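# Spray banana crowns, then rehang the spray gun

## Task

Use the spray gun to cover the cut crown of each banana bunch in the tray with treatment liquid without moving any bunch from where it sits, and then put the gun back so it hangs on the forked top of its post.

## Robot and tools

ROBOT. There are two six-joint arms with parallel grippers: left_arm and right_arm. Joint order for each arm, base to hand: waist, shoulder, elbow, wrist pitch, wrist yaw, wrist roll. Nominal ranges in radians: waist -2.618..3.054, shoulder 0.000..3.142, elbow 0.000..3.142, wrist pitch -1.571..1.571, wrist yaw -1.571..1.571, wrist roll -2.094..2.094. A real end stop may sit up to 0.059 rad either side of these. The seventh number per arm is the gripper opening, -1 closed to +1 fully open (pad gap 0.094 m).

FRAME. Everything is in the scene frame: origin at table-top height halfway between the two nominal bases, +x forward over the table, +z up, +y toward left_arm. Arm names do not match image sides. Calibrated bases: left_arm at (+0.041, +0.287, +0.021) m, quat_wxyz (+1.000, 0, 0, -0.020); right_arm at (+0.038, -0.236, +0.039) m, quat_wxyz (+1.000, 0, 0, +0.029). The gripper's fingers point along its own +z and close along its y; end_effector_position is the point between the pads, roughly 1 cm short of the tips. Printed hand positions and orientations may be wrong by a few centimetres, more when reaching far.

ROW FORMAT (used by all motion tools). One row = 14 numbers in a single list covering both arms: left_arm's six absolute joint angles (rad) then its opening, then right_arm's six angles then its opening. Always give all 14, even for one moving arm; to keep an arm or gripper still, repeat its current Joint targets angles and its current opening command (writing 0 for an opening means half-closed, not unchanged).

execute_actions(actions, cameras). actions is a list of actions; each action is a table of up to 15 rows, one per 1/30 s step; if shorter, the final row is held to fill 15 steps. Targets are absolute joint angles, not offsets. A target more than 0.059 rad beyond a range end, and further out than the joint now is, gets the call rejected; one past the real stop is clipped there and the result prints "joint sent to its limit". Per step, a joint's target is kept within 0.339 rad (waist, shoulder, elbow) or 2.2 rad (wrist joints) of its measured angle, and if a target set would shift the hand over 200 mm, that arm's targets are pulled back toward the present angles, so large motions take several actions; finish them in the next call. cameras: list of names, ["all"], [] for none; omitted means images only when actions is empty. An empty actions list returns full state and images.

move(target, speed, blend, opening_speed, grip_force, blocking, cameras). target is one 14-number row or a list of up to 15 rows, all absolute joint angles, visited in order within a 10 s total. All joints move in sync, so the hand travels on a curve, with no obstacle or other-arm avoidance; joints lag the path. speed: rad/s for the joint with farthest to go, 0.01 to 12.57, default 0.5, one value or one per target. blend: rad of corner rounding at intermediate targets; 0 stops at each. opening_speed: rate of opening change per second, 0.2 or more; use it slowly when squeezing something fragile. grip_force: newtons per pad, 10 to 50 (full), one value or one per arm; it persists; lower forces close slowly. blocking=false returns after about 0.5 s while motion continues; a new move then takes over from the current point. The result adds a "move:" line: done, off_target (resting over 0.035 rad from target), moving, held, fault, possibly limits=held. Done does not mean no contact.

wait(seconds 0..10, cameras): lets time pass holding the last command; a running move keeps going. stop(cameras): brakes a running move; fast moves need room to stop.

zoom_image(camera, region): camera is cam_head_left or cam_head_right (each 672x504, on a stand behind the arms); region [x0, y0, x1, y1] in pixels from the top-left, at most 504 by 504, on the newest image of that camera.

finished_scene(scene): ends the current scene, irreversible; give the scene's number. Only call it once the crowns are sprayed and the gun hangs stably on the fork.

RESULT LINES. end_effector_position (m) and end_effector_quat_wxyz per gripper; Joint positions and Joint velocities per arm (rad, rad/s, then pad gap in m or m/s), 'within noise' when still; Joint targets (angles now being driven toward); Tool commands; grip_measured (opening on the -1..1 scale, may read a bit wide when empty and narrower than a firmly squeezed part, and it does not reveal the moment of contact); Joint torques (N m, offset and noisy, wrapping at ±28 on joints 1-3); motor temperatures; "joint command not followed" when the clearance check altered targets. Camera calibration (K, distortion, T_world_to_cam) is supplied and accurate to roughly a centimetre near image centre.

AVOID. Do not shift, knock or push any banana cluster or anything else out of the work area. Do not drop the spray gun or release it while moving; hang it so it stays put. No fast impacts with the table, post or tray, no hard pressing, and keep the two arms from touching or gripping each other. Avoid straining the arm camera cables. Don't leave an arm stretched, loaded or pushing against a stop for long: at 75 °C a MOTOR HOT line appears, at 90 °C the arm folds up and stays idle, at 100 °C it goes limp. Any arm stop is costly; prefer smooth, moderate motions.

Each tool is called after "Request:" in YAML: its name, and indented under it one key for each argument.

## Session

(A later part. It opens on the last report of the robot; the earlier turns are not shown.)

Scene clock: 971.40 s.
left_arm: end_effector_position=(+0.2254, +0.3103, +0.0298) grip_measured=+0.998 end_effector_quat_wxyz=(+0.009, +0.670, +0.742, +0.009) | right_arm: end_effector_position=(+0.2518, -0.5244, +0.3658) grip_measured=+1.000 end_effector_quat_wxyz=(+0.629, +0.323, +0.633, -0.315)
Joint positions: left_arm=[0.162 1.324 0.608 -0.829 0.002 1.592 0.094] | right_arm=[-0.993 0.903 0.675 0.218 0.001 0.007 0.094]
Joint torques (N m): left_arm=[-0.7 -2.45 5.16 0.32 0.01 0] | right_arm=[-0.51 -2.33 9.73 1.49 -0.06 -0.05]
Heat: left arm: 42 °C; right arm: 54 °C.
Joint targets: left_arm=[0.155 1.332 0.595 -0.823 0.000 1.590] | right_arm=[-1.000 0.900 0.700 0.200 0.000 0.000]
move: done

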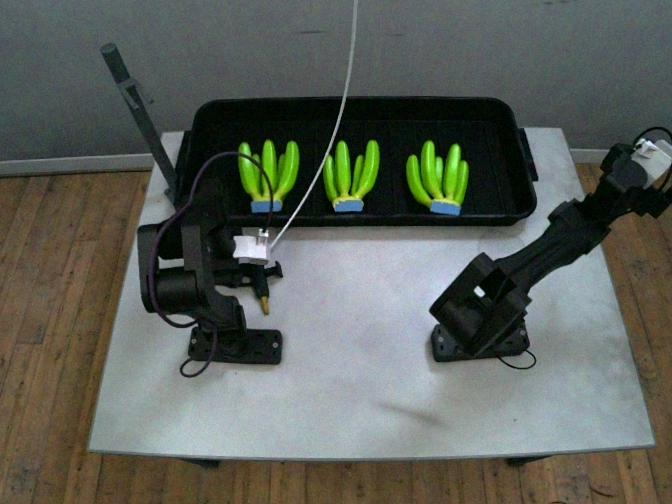

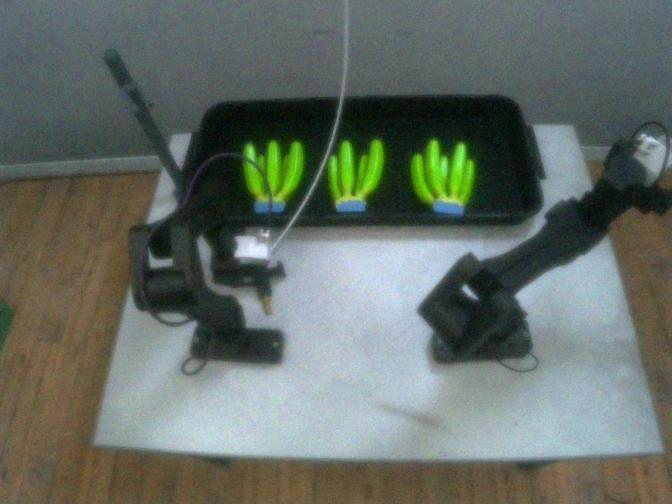

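Request:
move:
  target:
    - [0.155,1.27,0.69,-0.98,0,1.59,1,-1.0,0.9,0.7,0.2,0,0,1]
    - [0.17,1.188,0.603,-0.975,0,1.6,1,-1.0,0.9,0.7,0.2,0,0,1]
    - [0.17,1.258,0.514,-0.816,0,1.6,1,-1.0,0.9,0.7,0.2,0,0,1]
  speed: 0.25
  blend: [0.01,0.02,0]
  cameras: ["all"]

Request:
zoom_image:
  camera: "cam_head_left"
  region: [170, 210, 320, 340]

Request:
zoom_image:
  camera: "cam_head_right"
  region: [170, 210, 320, 340]

Scene clock: 992.07 s.
left_arm: end_effector_position=(+0.2058, +0.3079, +0.0226) grip_measured=+0.998 end_effector_quat_wxyz=(+0.009, +0.670, +0.742, +0.009) | right_arm: end_effector_position=(+0.2518, -0.5244, +0.3658) grip_measured=+1.000 end_effector_quat_wxyz=(+0.629, +0.323, +0.633, -0.315)
Joint positions: left_arm=[0.162 1.251 0.527 -0.822 0.002 1.592 0.094] | right_arm=[-0.993 0.903 0.675 0.218 0.001 0.007 0.094]
Joint torques (N m): left_arm=[0.84 -1.99 5.09 0.31 -0.02 0.12] | right_arm=[-0.43 -2.33 9.84 1.45 -0.05 -0.07]
Motor temperatures (°C): left_arm=[27 29 32 41 26 26 28] | right_arm=[27 26 54 45 29 24 29]
Heat: left arm: 41 °C; right arm: 54 °C.
Joint targets: left_arm=[0.170 1.258 0.514 -0.816 0.000 1.600] | right_arm=[-1.000 0.900 0.700 0.200 0.000 0.000]
move: done

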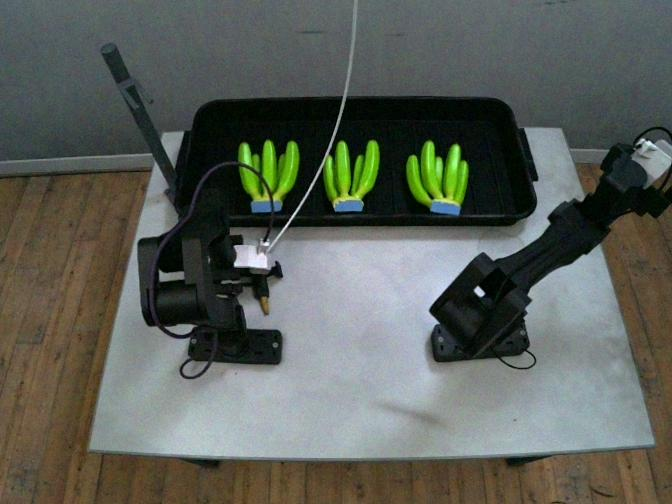

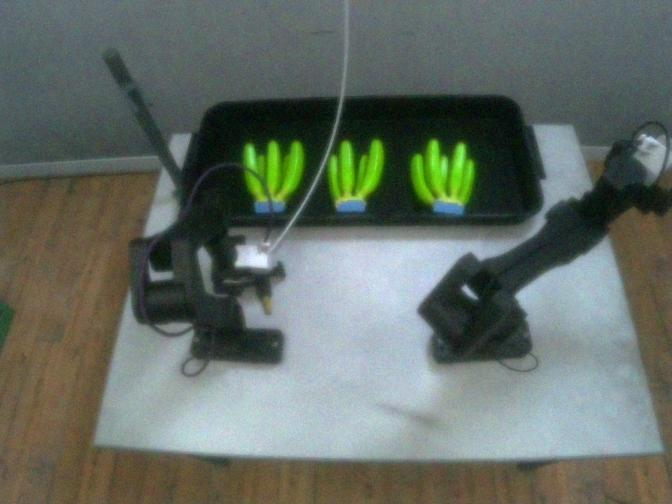

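Scaled by 3.360 from the camera's 672x504 image, which has a finer 960x720 frame.

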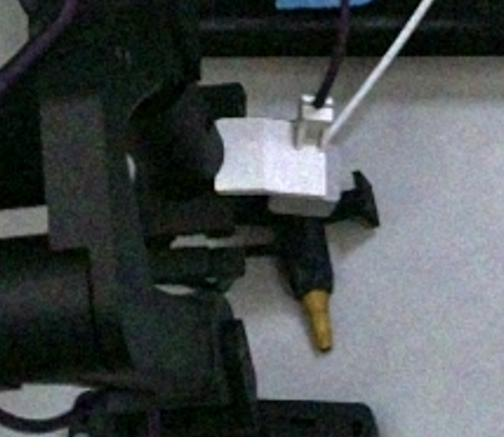

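Scaled by 3.360 from the camera's 672x504 image, which has a finer 960x720 frame.

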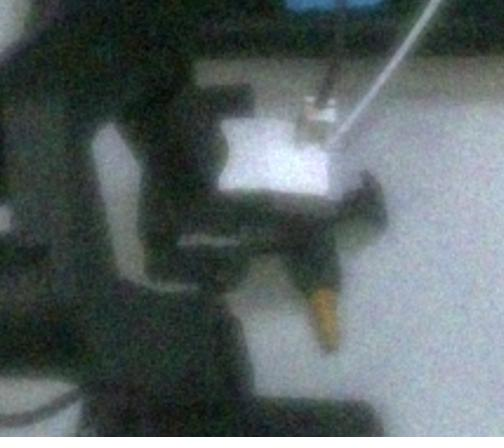

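Request:
move:
  target:
    - [0.17,1.278,0.494,-0.776,0,1.6,1,-1.0,0.9,0.7,0.2,0,0,1]
    - [0.17,1.278,0.494,-0.776,0,1.6,-0.35,-1.0,0.9,0.7,0.2,0,0,1]
  speed: 0.15
  opening_speed: 0.5
  cameras: ["cam_head_left"]

Request:
zoom_image:
  camera: "cam_head_left"
  region: [170, 210, 320, 340]

Scene clock: 1006.20 s.
left_arm: end_effector_position=(+0.2091, +0.3095, +0.0158) grip_measured=-0.179 end_effector_quat_wxyz=(+0.011, +0.672, +0.740, +0.016) | right_arm: end_effector_position=(+0.2518, -0.5244, +0.3658) grip_measured=+1.000 end_effector_quat_wxyz=(+0.629, +0.323, +0.633, -0.315)
Joint positions: left_arm=[0.162 1.27 0.508 -0.77 -0.005 1.597 0.039] | right_arm=[-0.993 0.903 0.675 0.218 0.001 0.007 0.094]
Joint torques (N m): left_arm=[0.87 -1.98 4.97 0.22 0.06 0.04] | right_arm=[-0.43 -2.25 9.92 1.5 0.01 -0.06]
Motor temperatures (°C): left_arm=[27 29 32 40 26 26 28] | right_arm=[27 26 55 45 29 24 29]
Heat: left arm: 40 °C; right arm: 55 °C.
Joint targets: left_arm=[0.170 1.278 0.494 -0.776 0.000 1.600] | right_arm=[-1.000 0.900 0.700 0.200 0.000 0.000]
move: done
Images, in order (width x height): cam_head_left 672x504.

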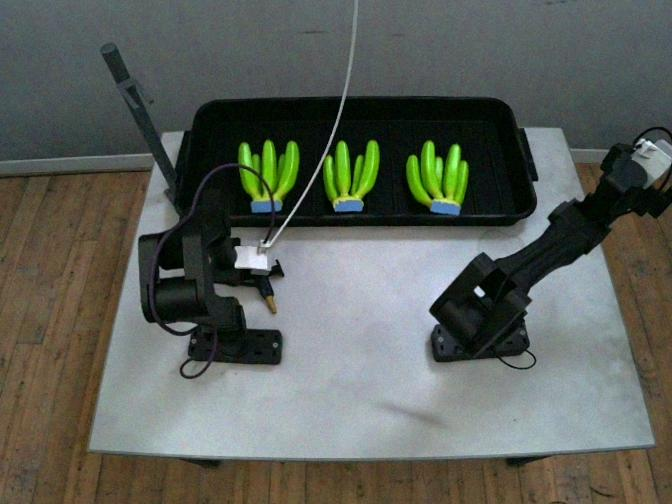

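Scaled by 3.360 from the camera's 672x504 image, which has a finer 960x720 frame.

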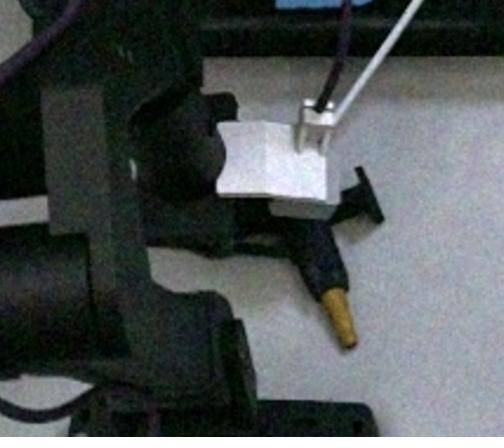

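Request:
move:
  target:
    - [0.17,1.1,0.75,-1.2,0,1.6,-0.35,-1.0,0.9,0.7,0.2,0,0,1]
    - [0.24,0.4624,0.652,-0.19,-0.22,0.28,-0.35,-1.0,0.9,0.7,0.2,0,0,1]
  speed: [0.4,0.6]
  blend: [0.05,0]
  cameras: ["all"]

Request:
zoom_image:
  camera: "cam_head_left"
  region: [90, 30, 250, 220]

Request:
zoom_image:
  camera: "cam_head_right"
  region: [90, 30, 250, 220]

Scene clock: 1038.83 s.
left_arm: end_effector_position=(+0.2902, +0.3746, +0.3458) grip_measured=-0.201 end_effector_quat_wxyz=(+0.637, -0.032, +0.732, +0.238) | right_arm: end_effector_position=(+0.2518, -0.5244, +0.3658) grip_measured=+1.000 end_effector_quat_wxyz=(+0.629, +0.323, +0.633, -0.315)
Joint positions: left_arm=[0.233 0.477 0.66 -0.26 -0.208 0.298 0.038] | right_arm=[-0.993 0.903 0.675 0.218 0.001 0.007 0.094]
Joint torques (N m): left_arm=[0.69 0.36 7.12 2.4 -0.17 -0.14] | right_arm=[-0.72 -2.3 9.94 1.47 -0.07 -0.09]
Motor temperatures (°C): left_arm=[27 29 31 39 26 26 29] | right_arm=[27 26 55 45 29 24 29]
Heat: left arm: 39 °C; right arm: 55 °C.
Joint targets: left_arm=[0.240 0.462 0.652 -0.190 -0.220 0.280] | right_arm=[-1.000 0.900 0.700 0.200 0.000 0.000]
move: off_target (left_arm); left_arm: the wrist pitch is farthest, 0.070 rad from its target

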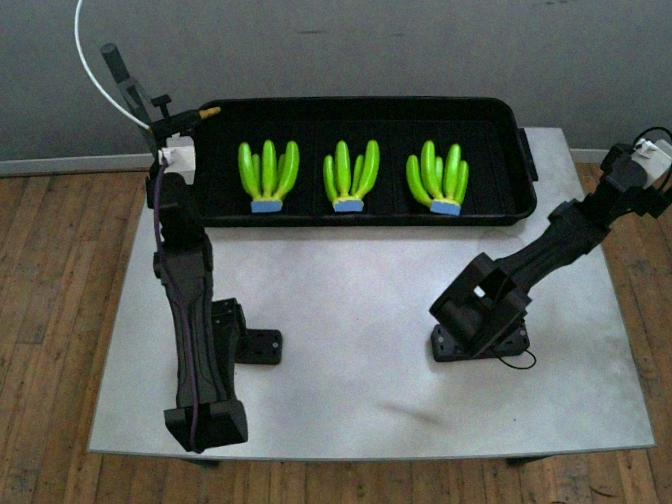

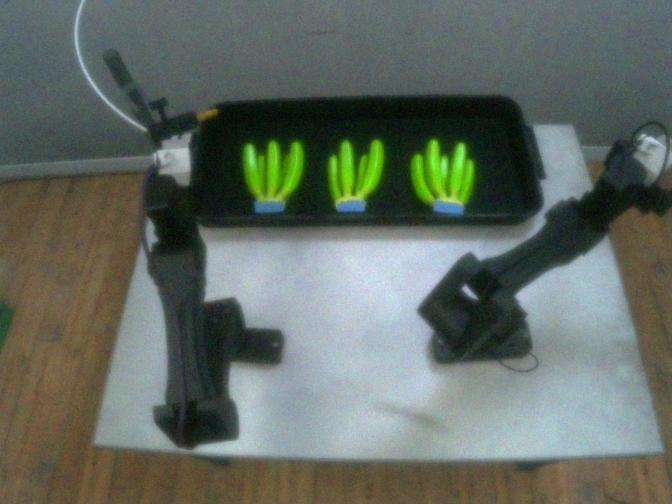

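Scaled by 2.653 from the camera's 672x504 image, which has a finer 960x720 frame.

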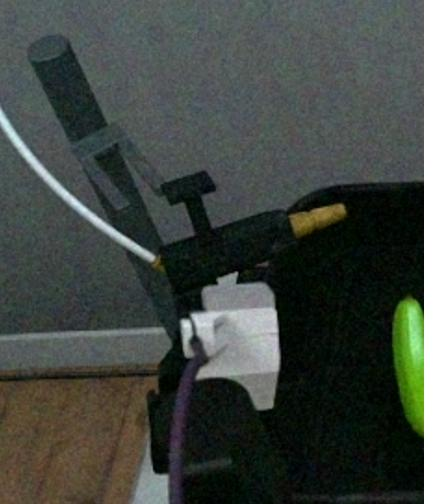

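Scaled by 2.653 from the camera's 672x504 image, which has a finer 960x720 frame.

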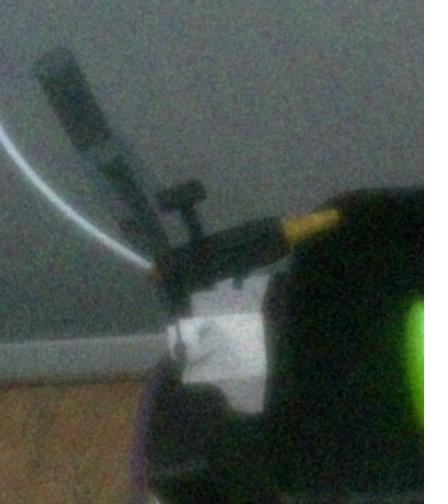

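Request:
move:
  target: [0.36,0.613,0.595,0.089,-0.18,0.28,-0.35,-1.0,0.9,0.7,0.2,0,0,1]
  speed: 0.3
  cameras: ["all"]

Request:
zoom_image:
  camera: "cam_head_left"
  region: [90, 50, 210, 170]

Request:
zoom_image:
  camera: "cam_head_right"
  region: [90, 50, 210, 170]

Scene clock: 1073.20 s.
left_arm: end_effector_position=(+0.3140, +0.4132, +0.3473) grip_measured=-0.201 end_effector_quat_wxyz=(+0.649, -0.074, +0.705, +0.277) | right_arm: end_effector_position=(+0.2518, -0.5244, +0.3658) grip_measured=+1.000 end_effector_quat_wxyz=(+0.629, +0.323, +0.633, -0.315)
Joint positions: left_arm=[0.353 0.621 0.6 0.016 -0.194 0.297 0.038] | right_arm=[-0.993 0.903 0.675 0.218 0.001 0.007 0.094]
Joint torques (N m): left_arm=[0.59 -0.23 7.72 2.43 0.17 -0.14] | right_arm=[-0.76 -2.3 9.84 1.53 -0.07 -0.09]
Motor temperatures (°C): left_arm=[27 28 32 45 26 26 29] | right_arm=[27 26 55 45 29 24 29]
Heat: left arm: 45 °C; right arm: 55 °C.
Joint targets: left_arm=[0.360 0.613 0.595 0.089 -0.180 0.280] | right_arm=[-1.000 0.900 0.700 0.200 0.000 0.000]
move: off_target (left_arm); left_arm: the wrist pitch is farthest, 0.073 rad from its target

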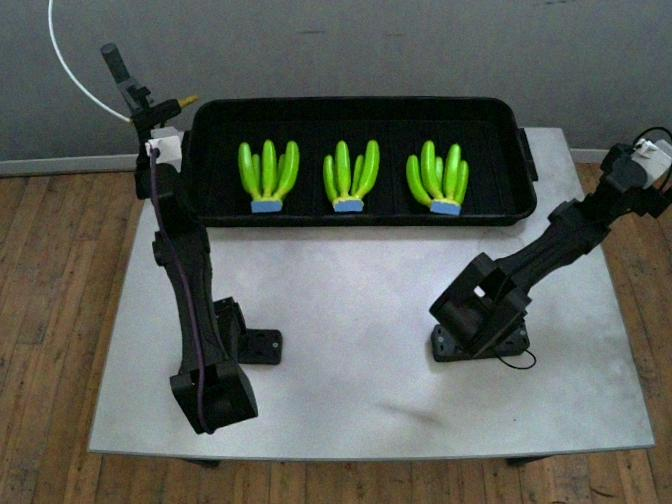

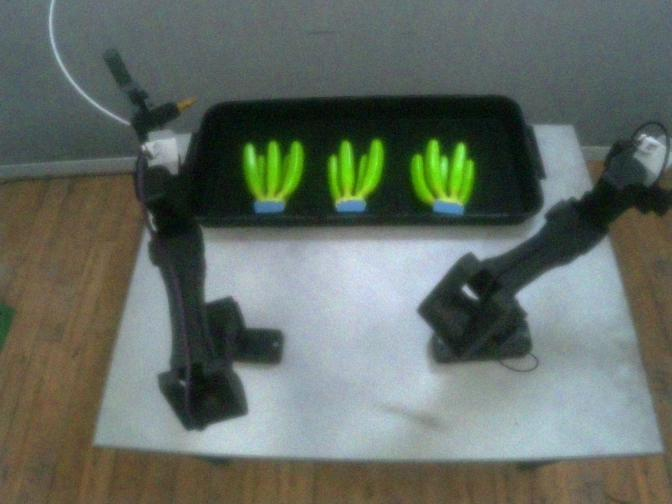

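Scaled by 4.200 from the camera's 672x504 image, which has a finer 960x720 frame.

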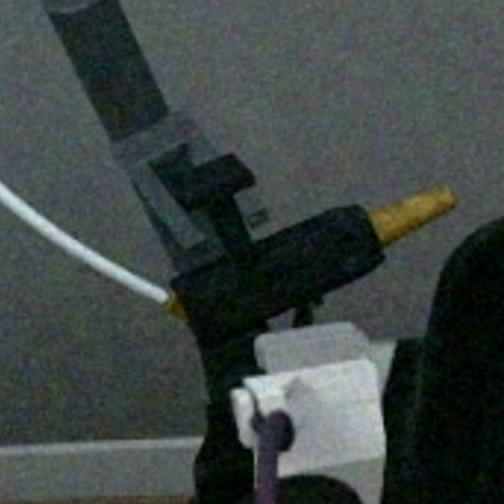

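Scaled by 4.200 from the camera's 672x504 image, which has a finer 960x720 frame.

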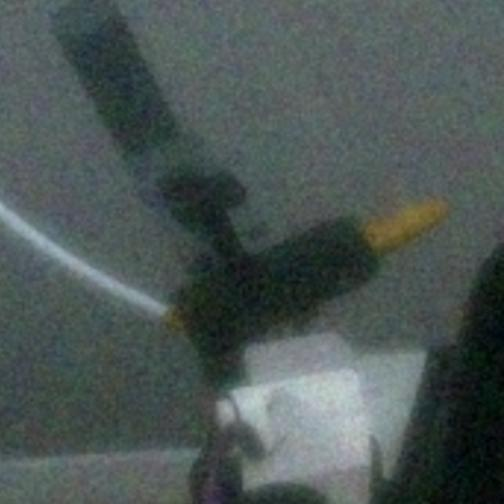

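Request:
move:
  target:
    - [0.409,0.707,0.55,0.227,-0.131,0.28,-0.35,-1.0,0.9,0.7,0.2,0,0,1]
    - [0.4475,0.838,0.583,0.325,-0.0925,0.28,-0.35,-1.0,0.9,0.7,0.2,0,0,1]
  speed: 0.12
  blend: [0.02,0]
  cameras: ["all"]

Request:
zoom_image:
  camera: "cam_head_left"
  region: [90, 50, 210, 170]

Request:
zoom_image:
  camera: "cam_head_right"
  region: [90, 50, 210, 170]

Scene clock: 1101.27 s.
left_arm: end_effector_position=(+0.3515, +0.4404, +0.3177) grip_measured=-0.201 end_effector_quat_wxyz=(+0.639, -0.074, +0.715, +0.273) | right_arm: end_effector_position=(+0.2518, -0.5244, +0.3658) grip_measured=+1.000 end_effector_quat_wxyz=(+0.629, +0.323, +0.633, -0.315)
Joint positions: left_arm=[0.44 0.843 0.56 0.248 -0.107 0.297 0.038] | right_arm=[-0.993 0.903 0.675 0.218 0.001 0.007 0.094]
Joint torques (N m): left_arm=[0.72 -1.57 10.81 2.42 0.14 -0.14] | right_arm=[-0.43 -2.36 9.89 1.5 -0.01 -0.07]
Motor temperatures (°C): left_arm=[27 28 33 48 26 26 29] | right_arm=[27 26 55 45 29 24 29]
Heat: left arm: 48 °C; right arm: 55 °C.
Joint targets: left_arm=[0.447 0.838 0.583 0.325 -0.093 0.280] | right_arm=[-1.000 0.900 0.700 0.200 0.000 0.000]
move: off_target (left_arm); left_arm: the wrist pitch is farthest, 0.077 rad from its target

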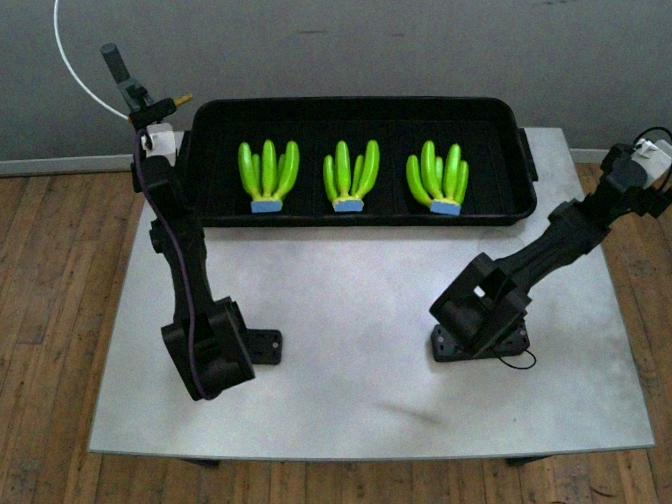

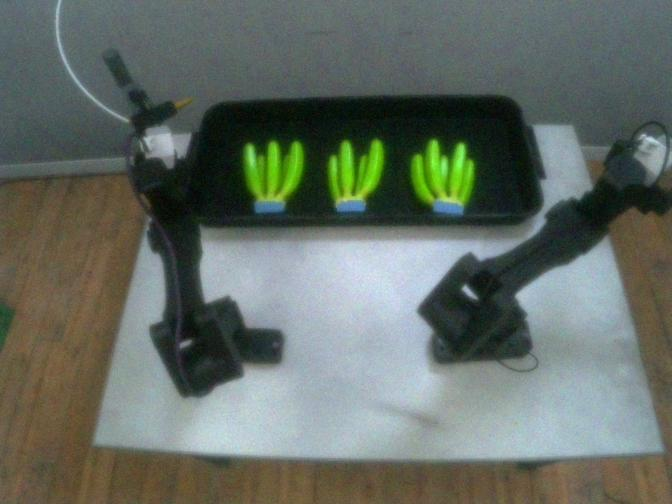

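Scaled by 4.200 from the camera's 672x504 image, which has a finer 960x720 frame.

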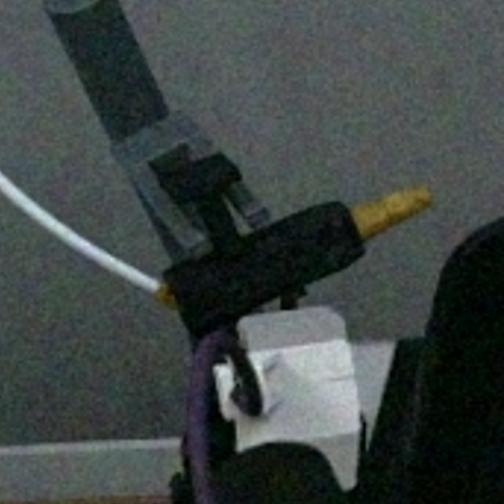

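Scaled by 4.200 from the camera's 672x504 image, which has a finer 960x720 frame.

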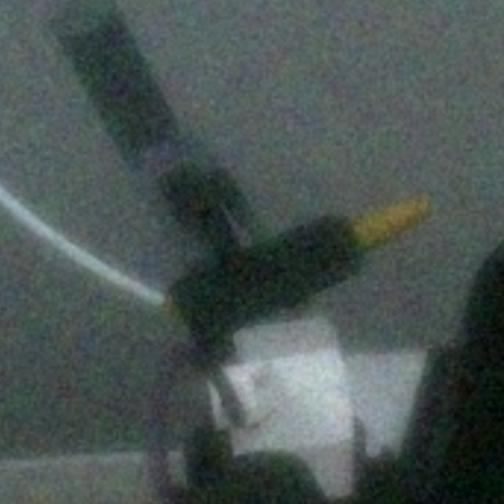

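Request:
move:
  target: [0.491,0.993,0.639,0.424,-0.049,0.28,-0.35,-1.0,0.9,0.7,0.2,0,0,1]
  speed: 0.12
  cameras: ["all"]

Request:
zoom_image:
  camera: "cam_head_left"
  region: [90, 50, 210, 170]

Request:
zoom_image:
  camera: "cam_head_right"
  region: [90, 50, 210, 170]

Scene clock: 1116.13 s.
left_arm: end_effector_position=(+0.3743, +0.4592, +0.3139) grip_measured=-0.201 end_effector_quat_wxyz=(+0.640, -0.075, +0.714, +0.273) | right_arm: end_effector_position=(+0.2518, -0.5244, +0.3658) grip_measured=+1.000 end_effector_quat_wxyz=(+0.629, +0.323, +0.633, -0.315)
Joint positions: left_arm=[0.483 0.992 0.597 0.363 -0.063 0.297 0.038] | right_arm=[-0.993 0.903 0.675 0.218 0.001 0.007 0.094]
Joint torques (N m): left_arm=[0.72 -2.17 12.67 2.3 0.15 -0.13] | right_arm=[-0.83 -2.29 9.95 1.53 0 -0.01]
Motor temperatures (°C): left_arm=[27 28 34 50 26 26 29] | right_arm=[27 26 55 45 29 24 28]
Heat: left arm: 50 °C; right arm: 55 °C.
Joint targets: left_arm=[0.491 0.993 0.639 0.424 -0.049 0.280] | right_arm=[-1.000 0.900 0.700 0.200 0.000 0.000]
move: off_target (left_arm); left_arm: the wrist pitch is farthest, 0.061 rad from its target

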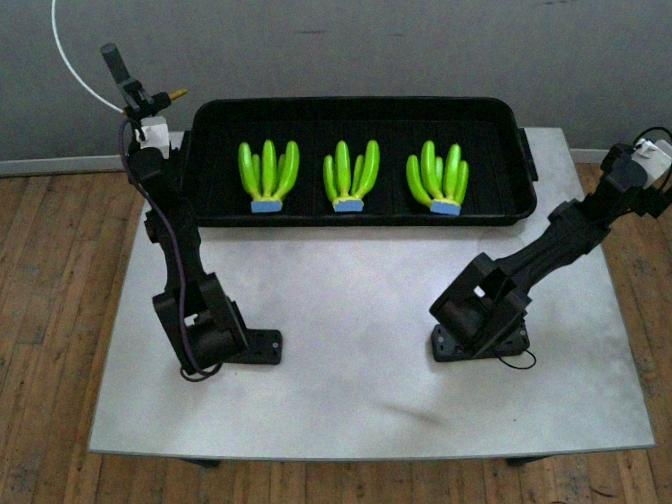

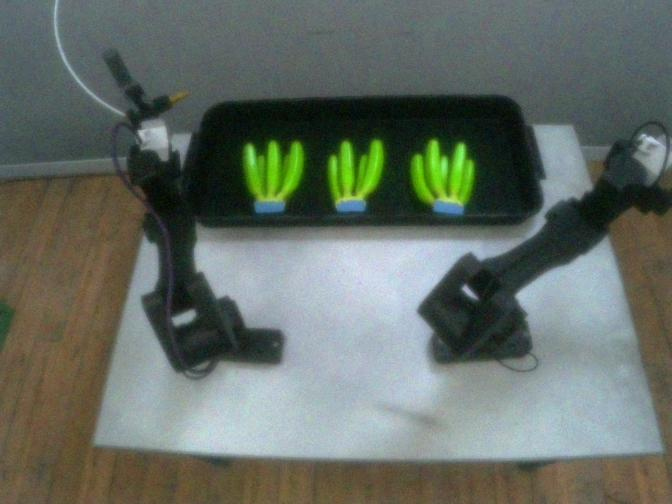

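Scaled by 4.200 from the camera's 672x504 image, which has a finer 960x720 frame.

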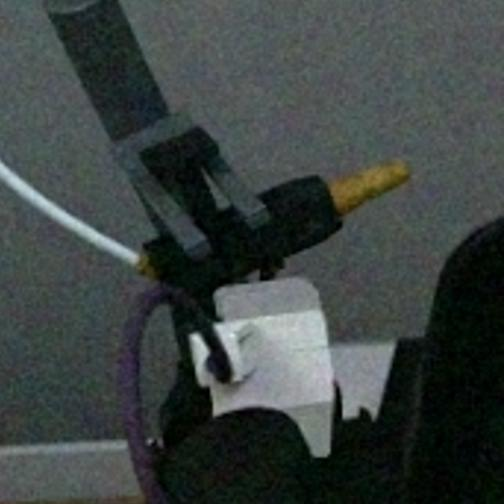

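Scaled by 4.200 from the camera's 672x504 image, which has a finer 960x720 frame.

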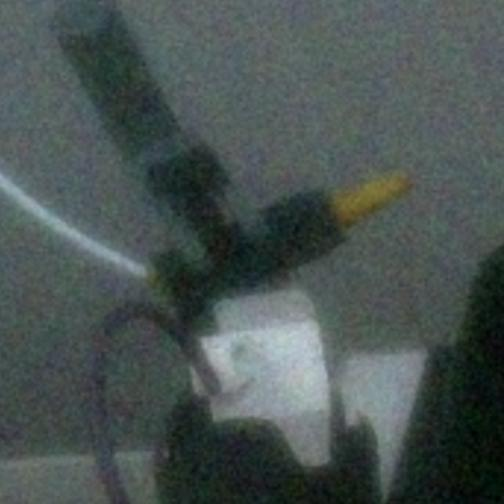

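Request:
move:
  target:
    - [0.491,1.0,0.61,0.46,-0.049,0.28,-0.35,-1.0,0.9,0.7,0.2,0,0,1]
    - [0.491,1.0,0.61,0.46,-0.049,0.28,0.0,-1.0,0.9,0.7,0.2,0,0,1]
  speed: 0.1
  opening_speed: 0.3
  cameras: ["all"]

Request:
zoom_image:
  camera: "cam_head_left"
  region: [90, 50, 210, 170]

Scene clock: 1133.47 s.
left_arm: end_effector_position=(+0.3762, +0.4595, +0.3169) grip_measured=+0.004 end_effector_quat_wxyz=(+0.646, -0.073, +0.709, +0.274) | right_arm: end_effector_position=(+0.2518, -0.5244, +0.3658) grip_measured=+1.000 end_effector_quat_wxyz=(+0.629, +0.323, +0.633, -0.315)
Joint positions: left_arm=[0.483 1.002 0.597 0.388 -0.06 0.297 0.047] | right_arm=[-0.993 0.903 0.675 0.218 0.001 0.007 0.094]
Joint torques (N m): left_arm=[0.75 -2.4 9.81 2.41 0.14 -0.15] | right_arm=[-0.51 -2.51 10.11 1.45 -0.06 -0.05]
Motor temperatures (°C): left_arm=[27 28 34 51 26 26 29] | right_arm=[27 26 55 46 29 24 28]
Heat: left arm: 51 °C; right arm: 55 °C.
Joint targets: left_arm=[0.491 1.000 0.610 0.460 -0.049 0.280] | right_arm=[-1.000 0.900 0.700 0.200 0.000 0.000]
move: off_target (left_arm); target 2's new numbers were sent with left_arm's wrist pitch 0.078 rad from that target; left_arm: the wrist pitch is farthest, 0.072 rad from its target

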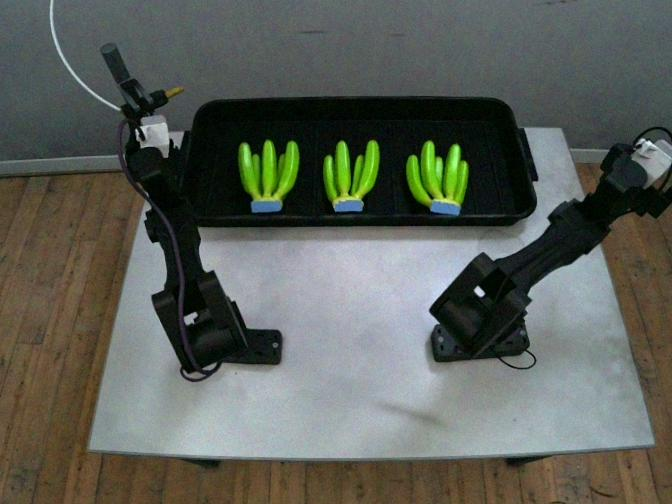

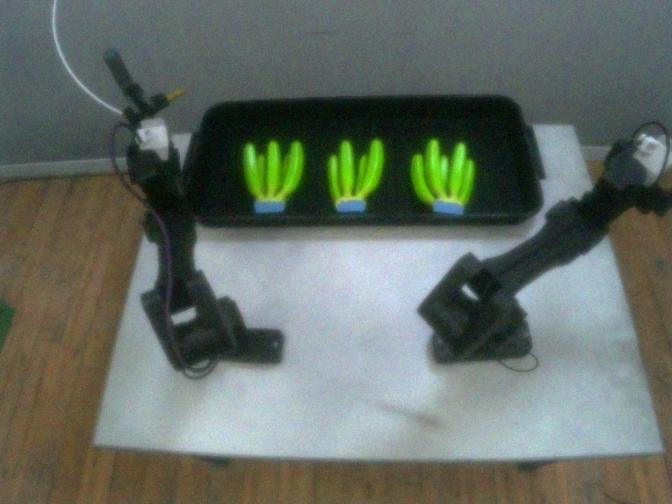

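Scaled by 4.200 from the camera's 672x504 image, which has a finer 960x720 frame.

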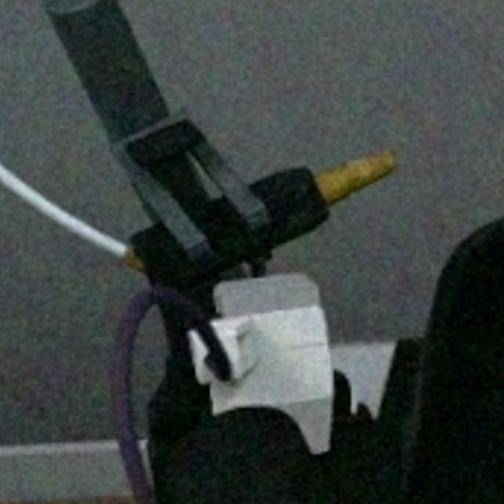

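Request:
move:
  target: [0.491,1.0,0.61,0.46,-0.049,0.28,1.0,-1.0,0.9,0.7,0.2,0,0,1]
  opening_speed: 0.6
  cameras: ["all"]

Request:
zoom_image:
  camera: "cam_head_left"
  region: [90, 50, 210, 170]

Scene clock: 1140.20 s.
left_arm: end_effector_position=(+0.3763, +0.4591, +0.3288) grip_measured=+0.998 end_effector_quat_wxyz=(+0.663, -0.074, +0.692, +0.276) | right_arm: end_effector_position=(+0.2518, -0.5244, +0.3658) grip_measured=+1.000 end_effector_quat_wxyz=(+0.629, +0.323, +0.633, -0.315)
Joint positions: left_arm=[0.483 1.002 0.597 0.436 -0.057 0.291 0.094] | right_arm=[-0.993 0.903 0.675 0.218 0.001 0.007 0.094]
Joint torques (N m): left_arm=[0.8 -2.39 9.78 1.95 0.11 -0.11] | right_arm=[-0.65 -2.29 9.84 1.52 -0.06 -0.06]
Motor temperatures (°C): left_arm=[27 28 33 50 26 26 29] | right_arm=[27 25 55 46 29 24 28]
Heat: left arm: 50 °C; right arm: 55 °C.
Joint targets: left_arm=[0.491 1.000 0.610 0.460 -0.049 0.280] | right_arm=[-1.000 0.900 0.700 0.200 0.000 0.000]
move: done

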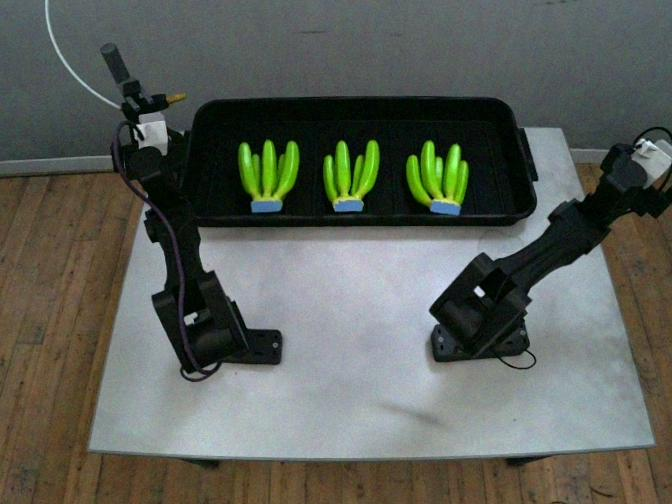

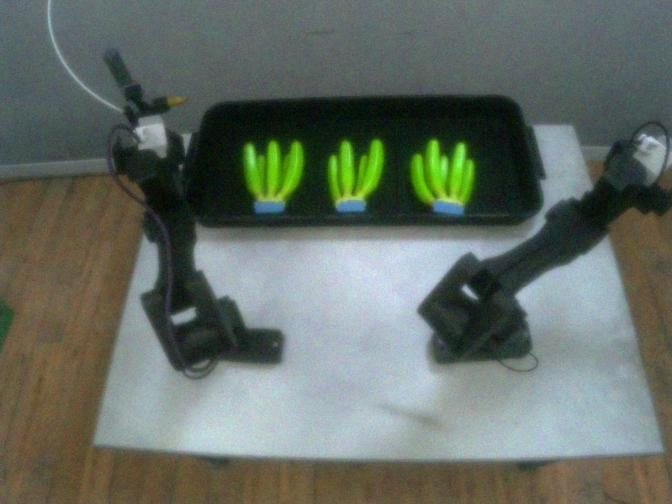

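Scaled by 4.200 from the camera's 672x504 image, which has a finer 960x720 frame.

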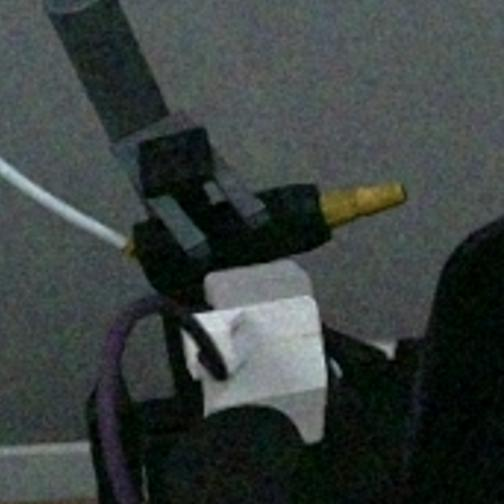

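Request:
move:
  target:
    - [0.45,0.838,0.55,0.33,-0.09,0.28,1,-1.0,0.9,0.7,0.2,0,0,1]
    - [0.41,0.707,0.52,0.23,-0.13,0.28,1,-1.0,0.9,0.7,0.2,0,0,1]
    - [0.33,0.52,0.48,0.1,-0.21,0.28,1,-1.0,0.9,0.7,0.2,0,0,1]
  speed: 0.2
  blend: 0.02
  cameras: ["all"]

Request:
zoom_image:
  camera: "cam_head_left"
  region: [90, 50, 210, 170]

Scene clock: 1149.57 s.
left_arm: end_effector_position=(+0.3036, +0.4056, +0.3413) grip_measured=+0.998 end_effector_quat_wxyz=(+0.676, -0.075, +0.680, +0.275) | right_arm: end_effector_position=(+0.2518, -0.5244, +0.3658) grip_measured=+1.000 end_effector_quat_wxyz=(+0.629, +0.323, +0.633, -0.315)
Joint positions: left_arm=[0.337 0.531 0.497 0.1 -0.197 0.29 0.094] | right_arm=[-0.993 0.903 0.675 0.218 0.001 0.007 0.094]
Joint torques (N m): left_arm=[-0.69 0.05 6.84 1.71 -0.14 -0.09] | right_arm=[-0.44 -2.24 9.88 1.48 -0.08 -0.05]
Motor temperatures (°C): left_arm=[27 28 32 48 26 26 28] | right_arm=[27 25 56 46 29 24 28]
Heat: left arm: 48 °C; right arm: 56 °C.
Joint targets: left_arm=[0.330 0.520 0.480 0.100 -0.210 0.280] | right_arm=[-1.000 0.900 0.700 0.200 0.000 0.000]
move: done

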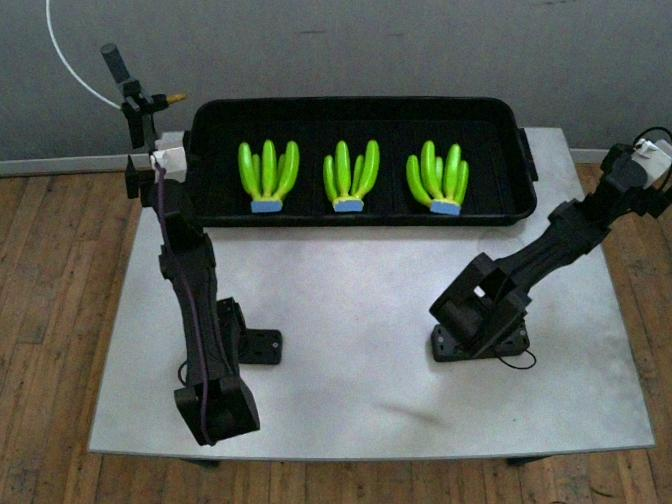

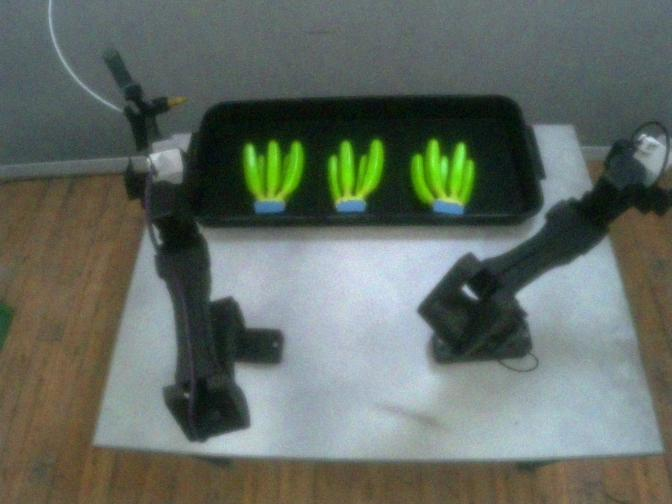

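Scaled by 4.200 from the camera's 672x504 image, which has a finer 960x720 frame.

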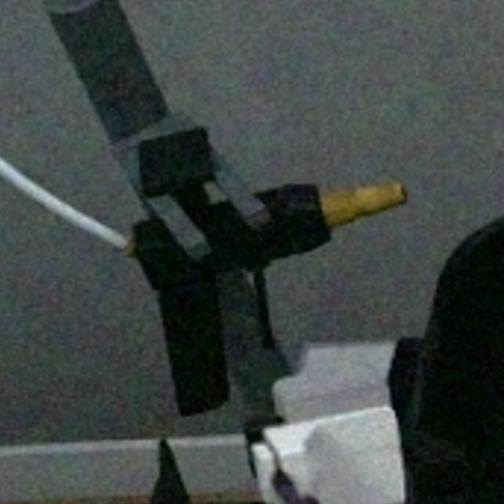

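Hung like the start, crowns covered.

Request:
finished_scene:
  scene: 1

The scene is finished: the task was done.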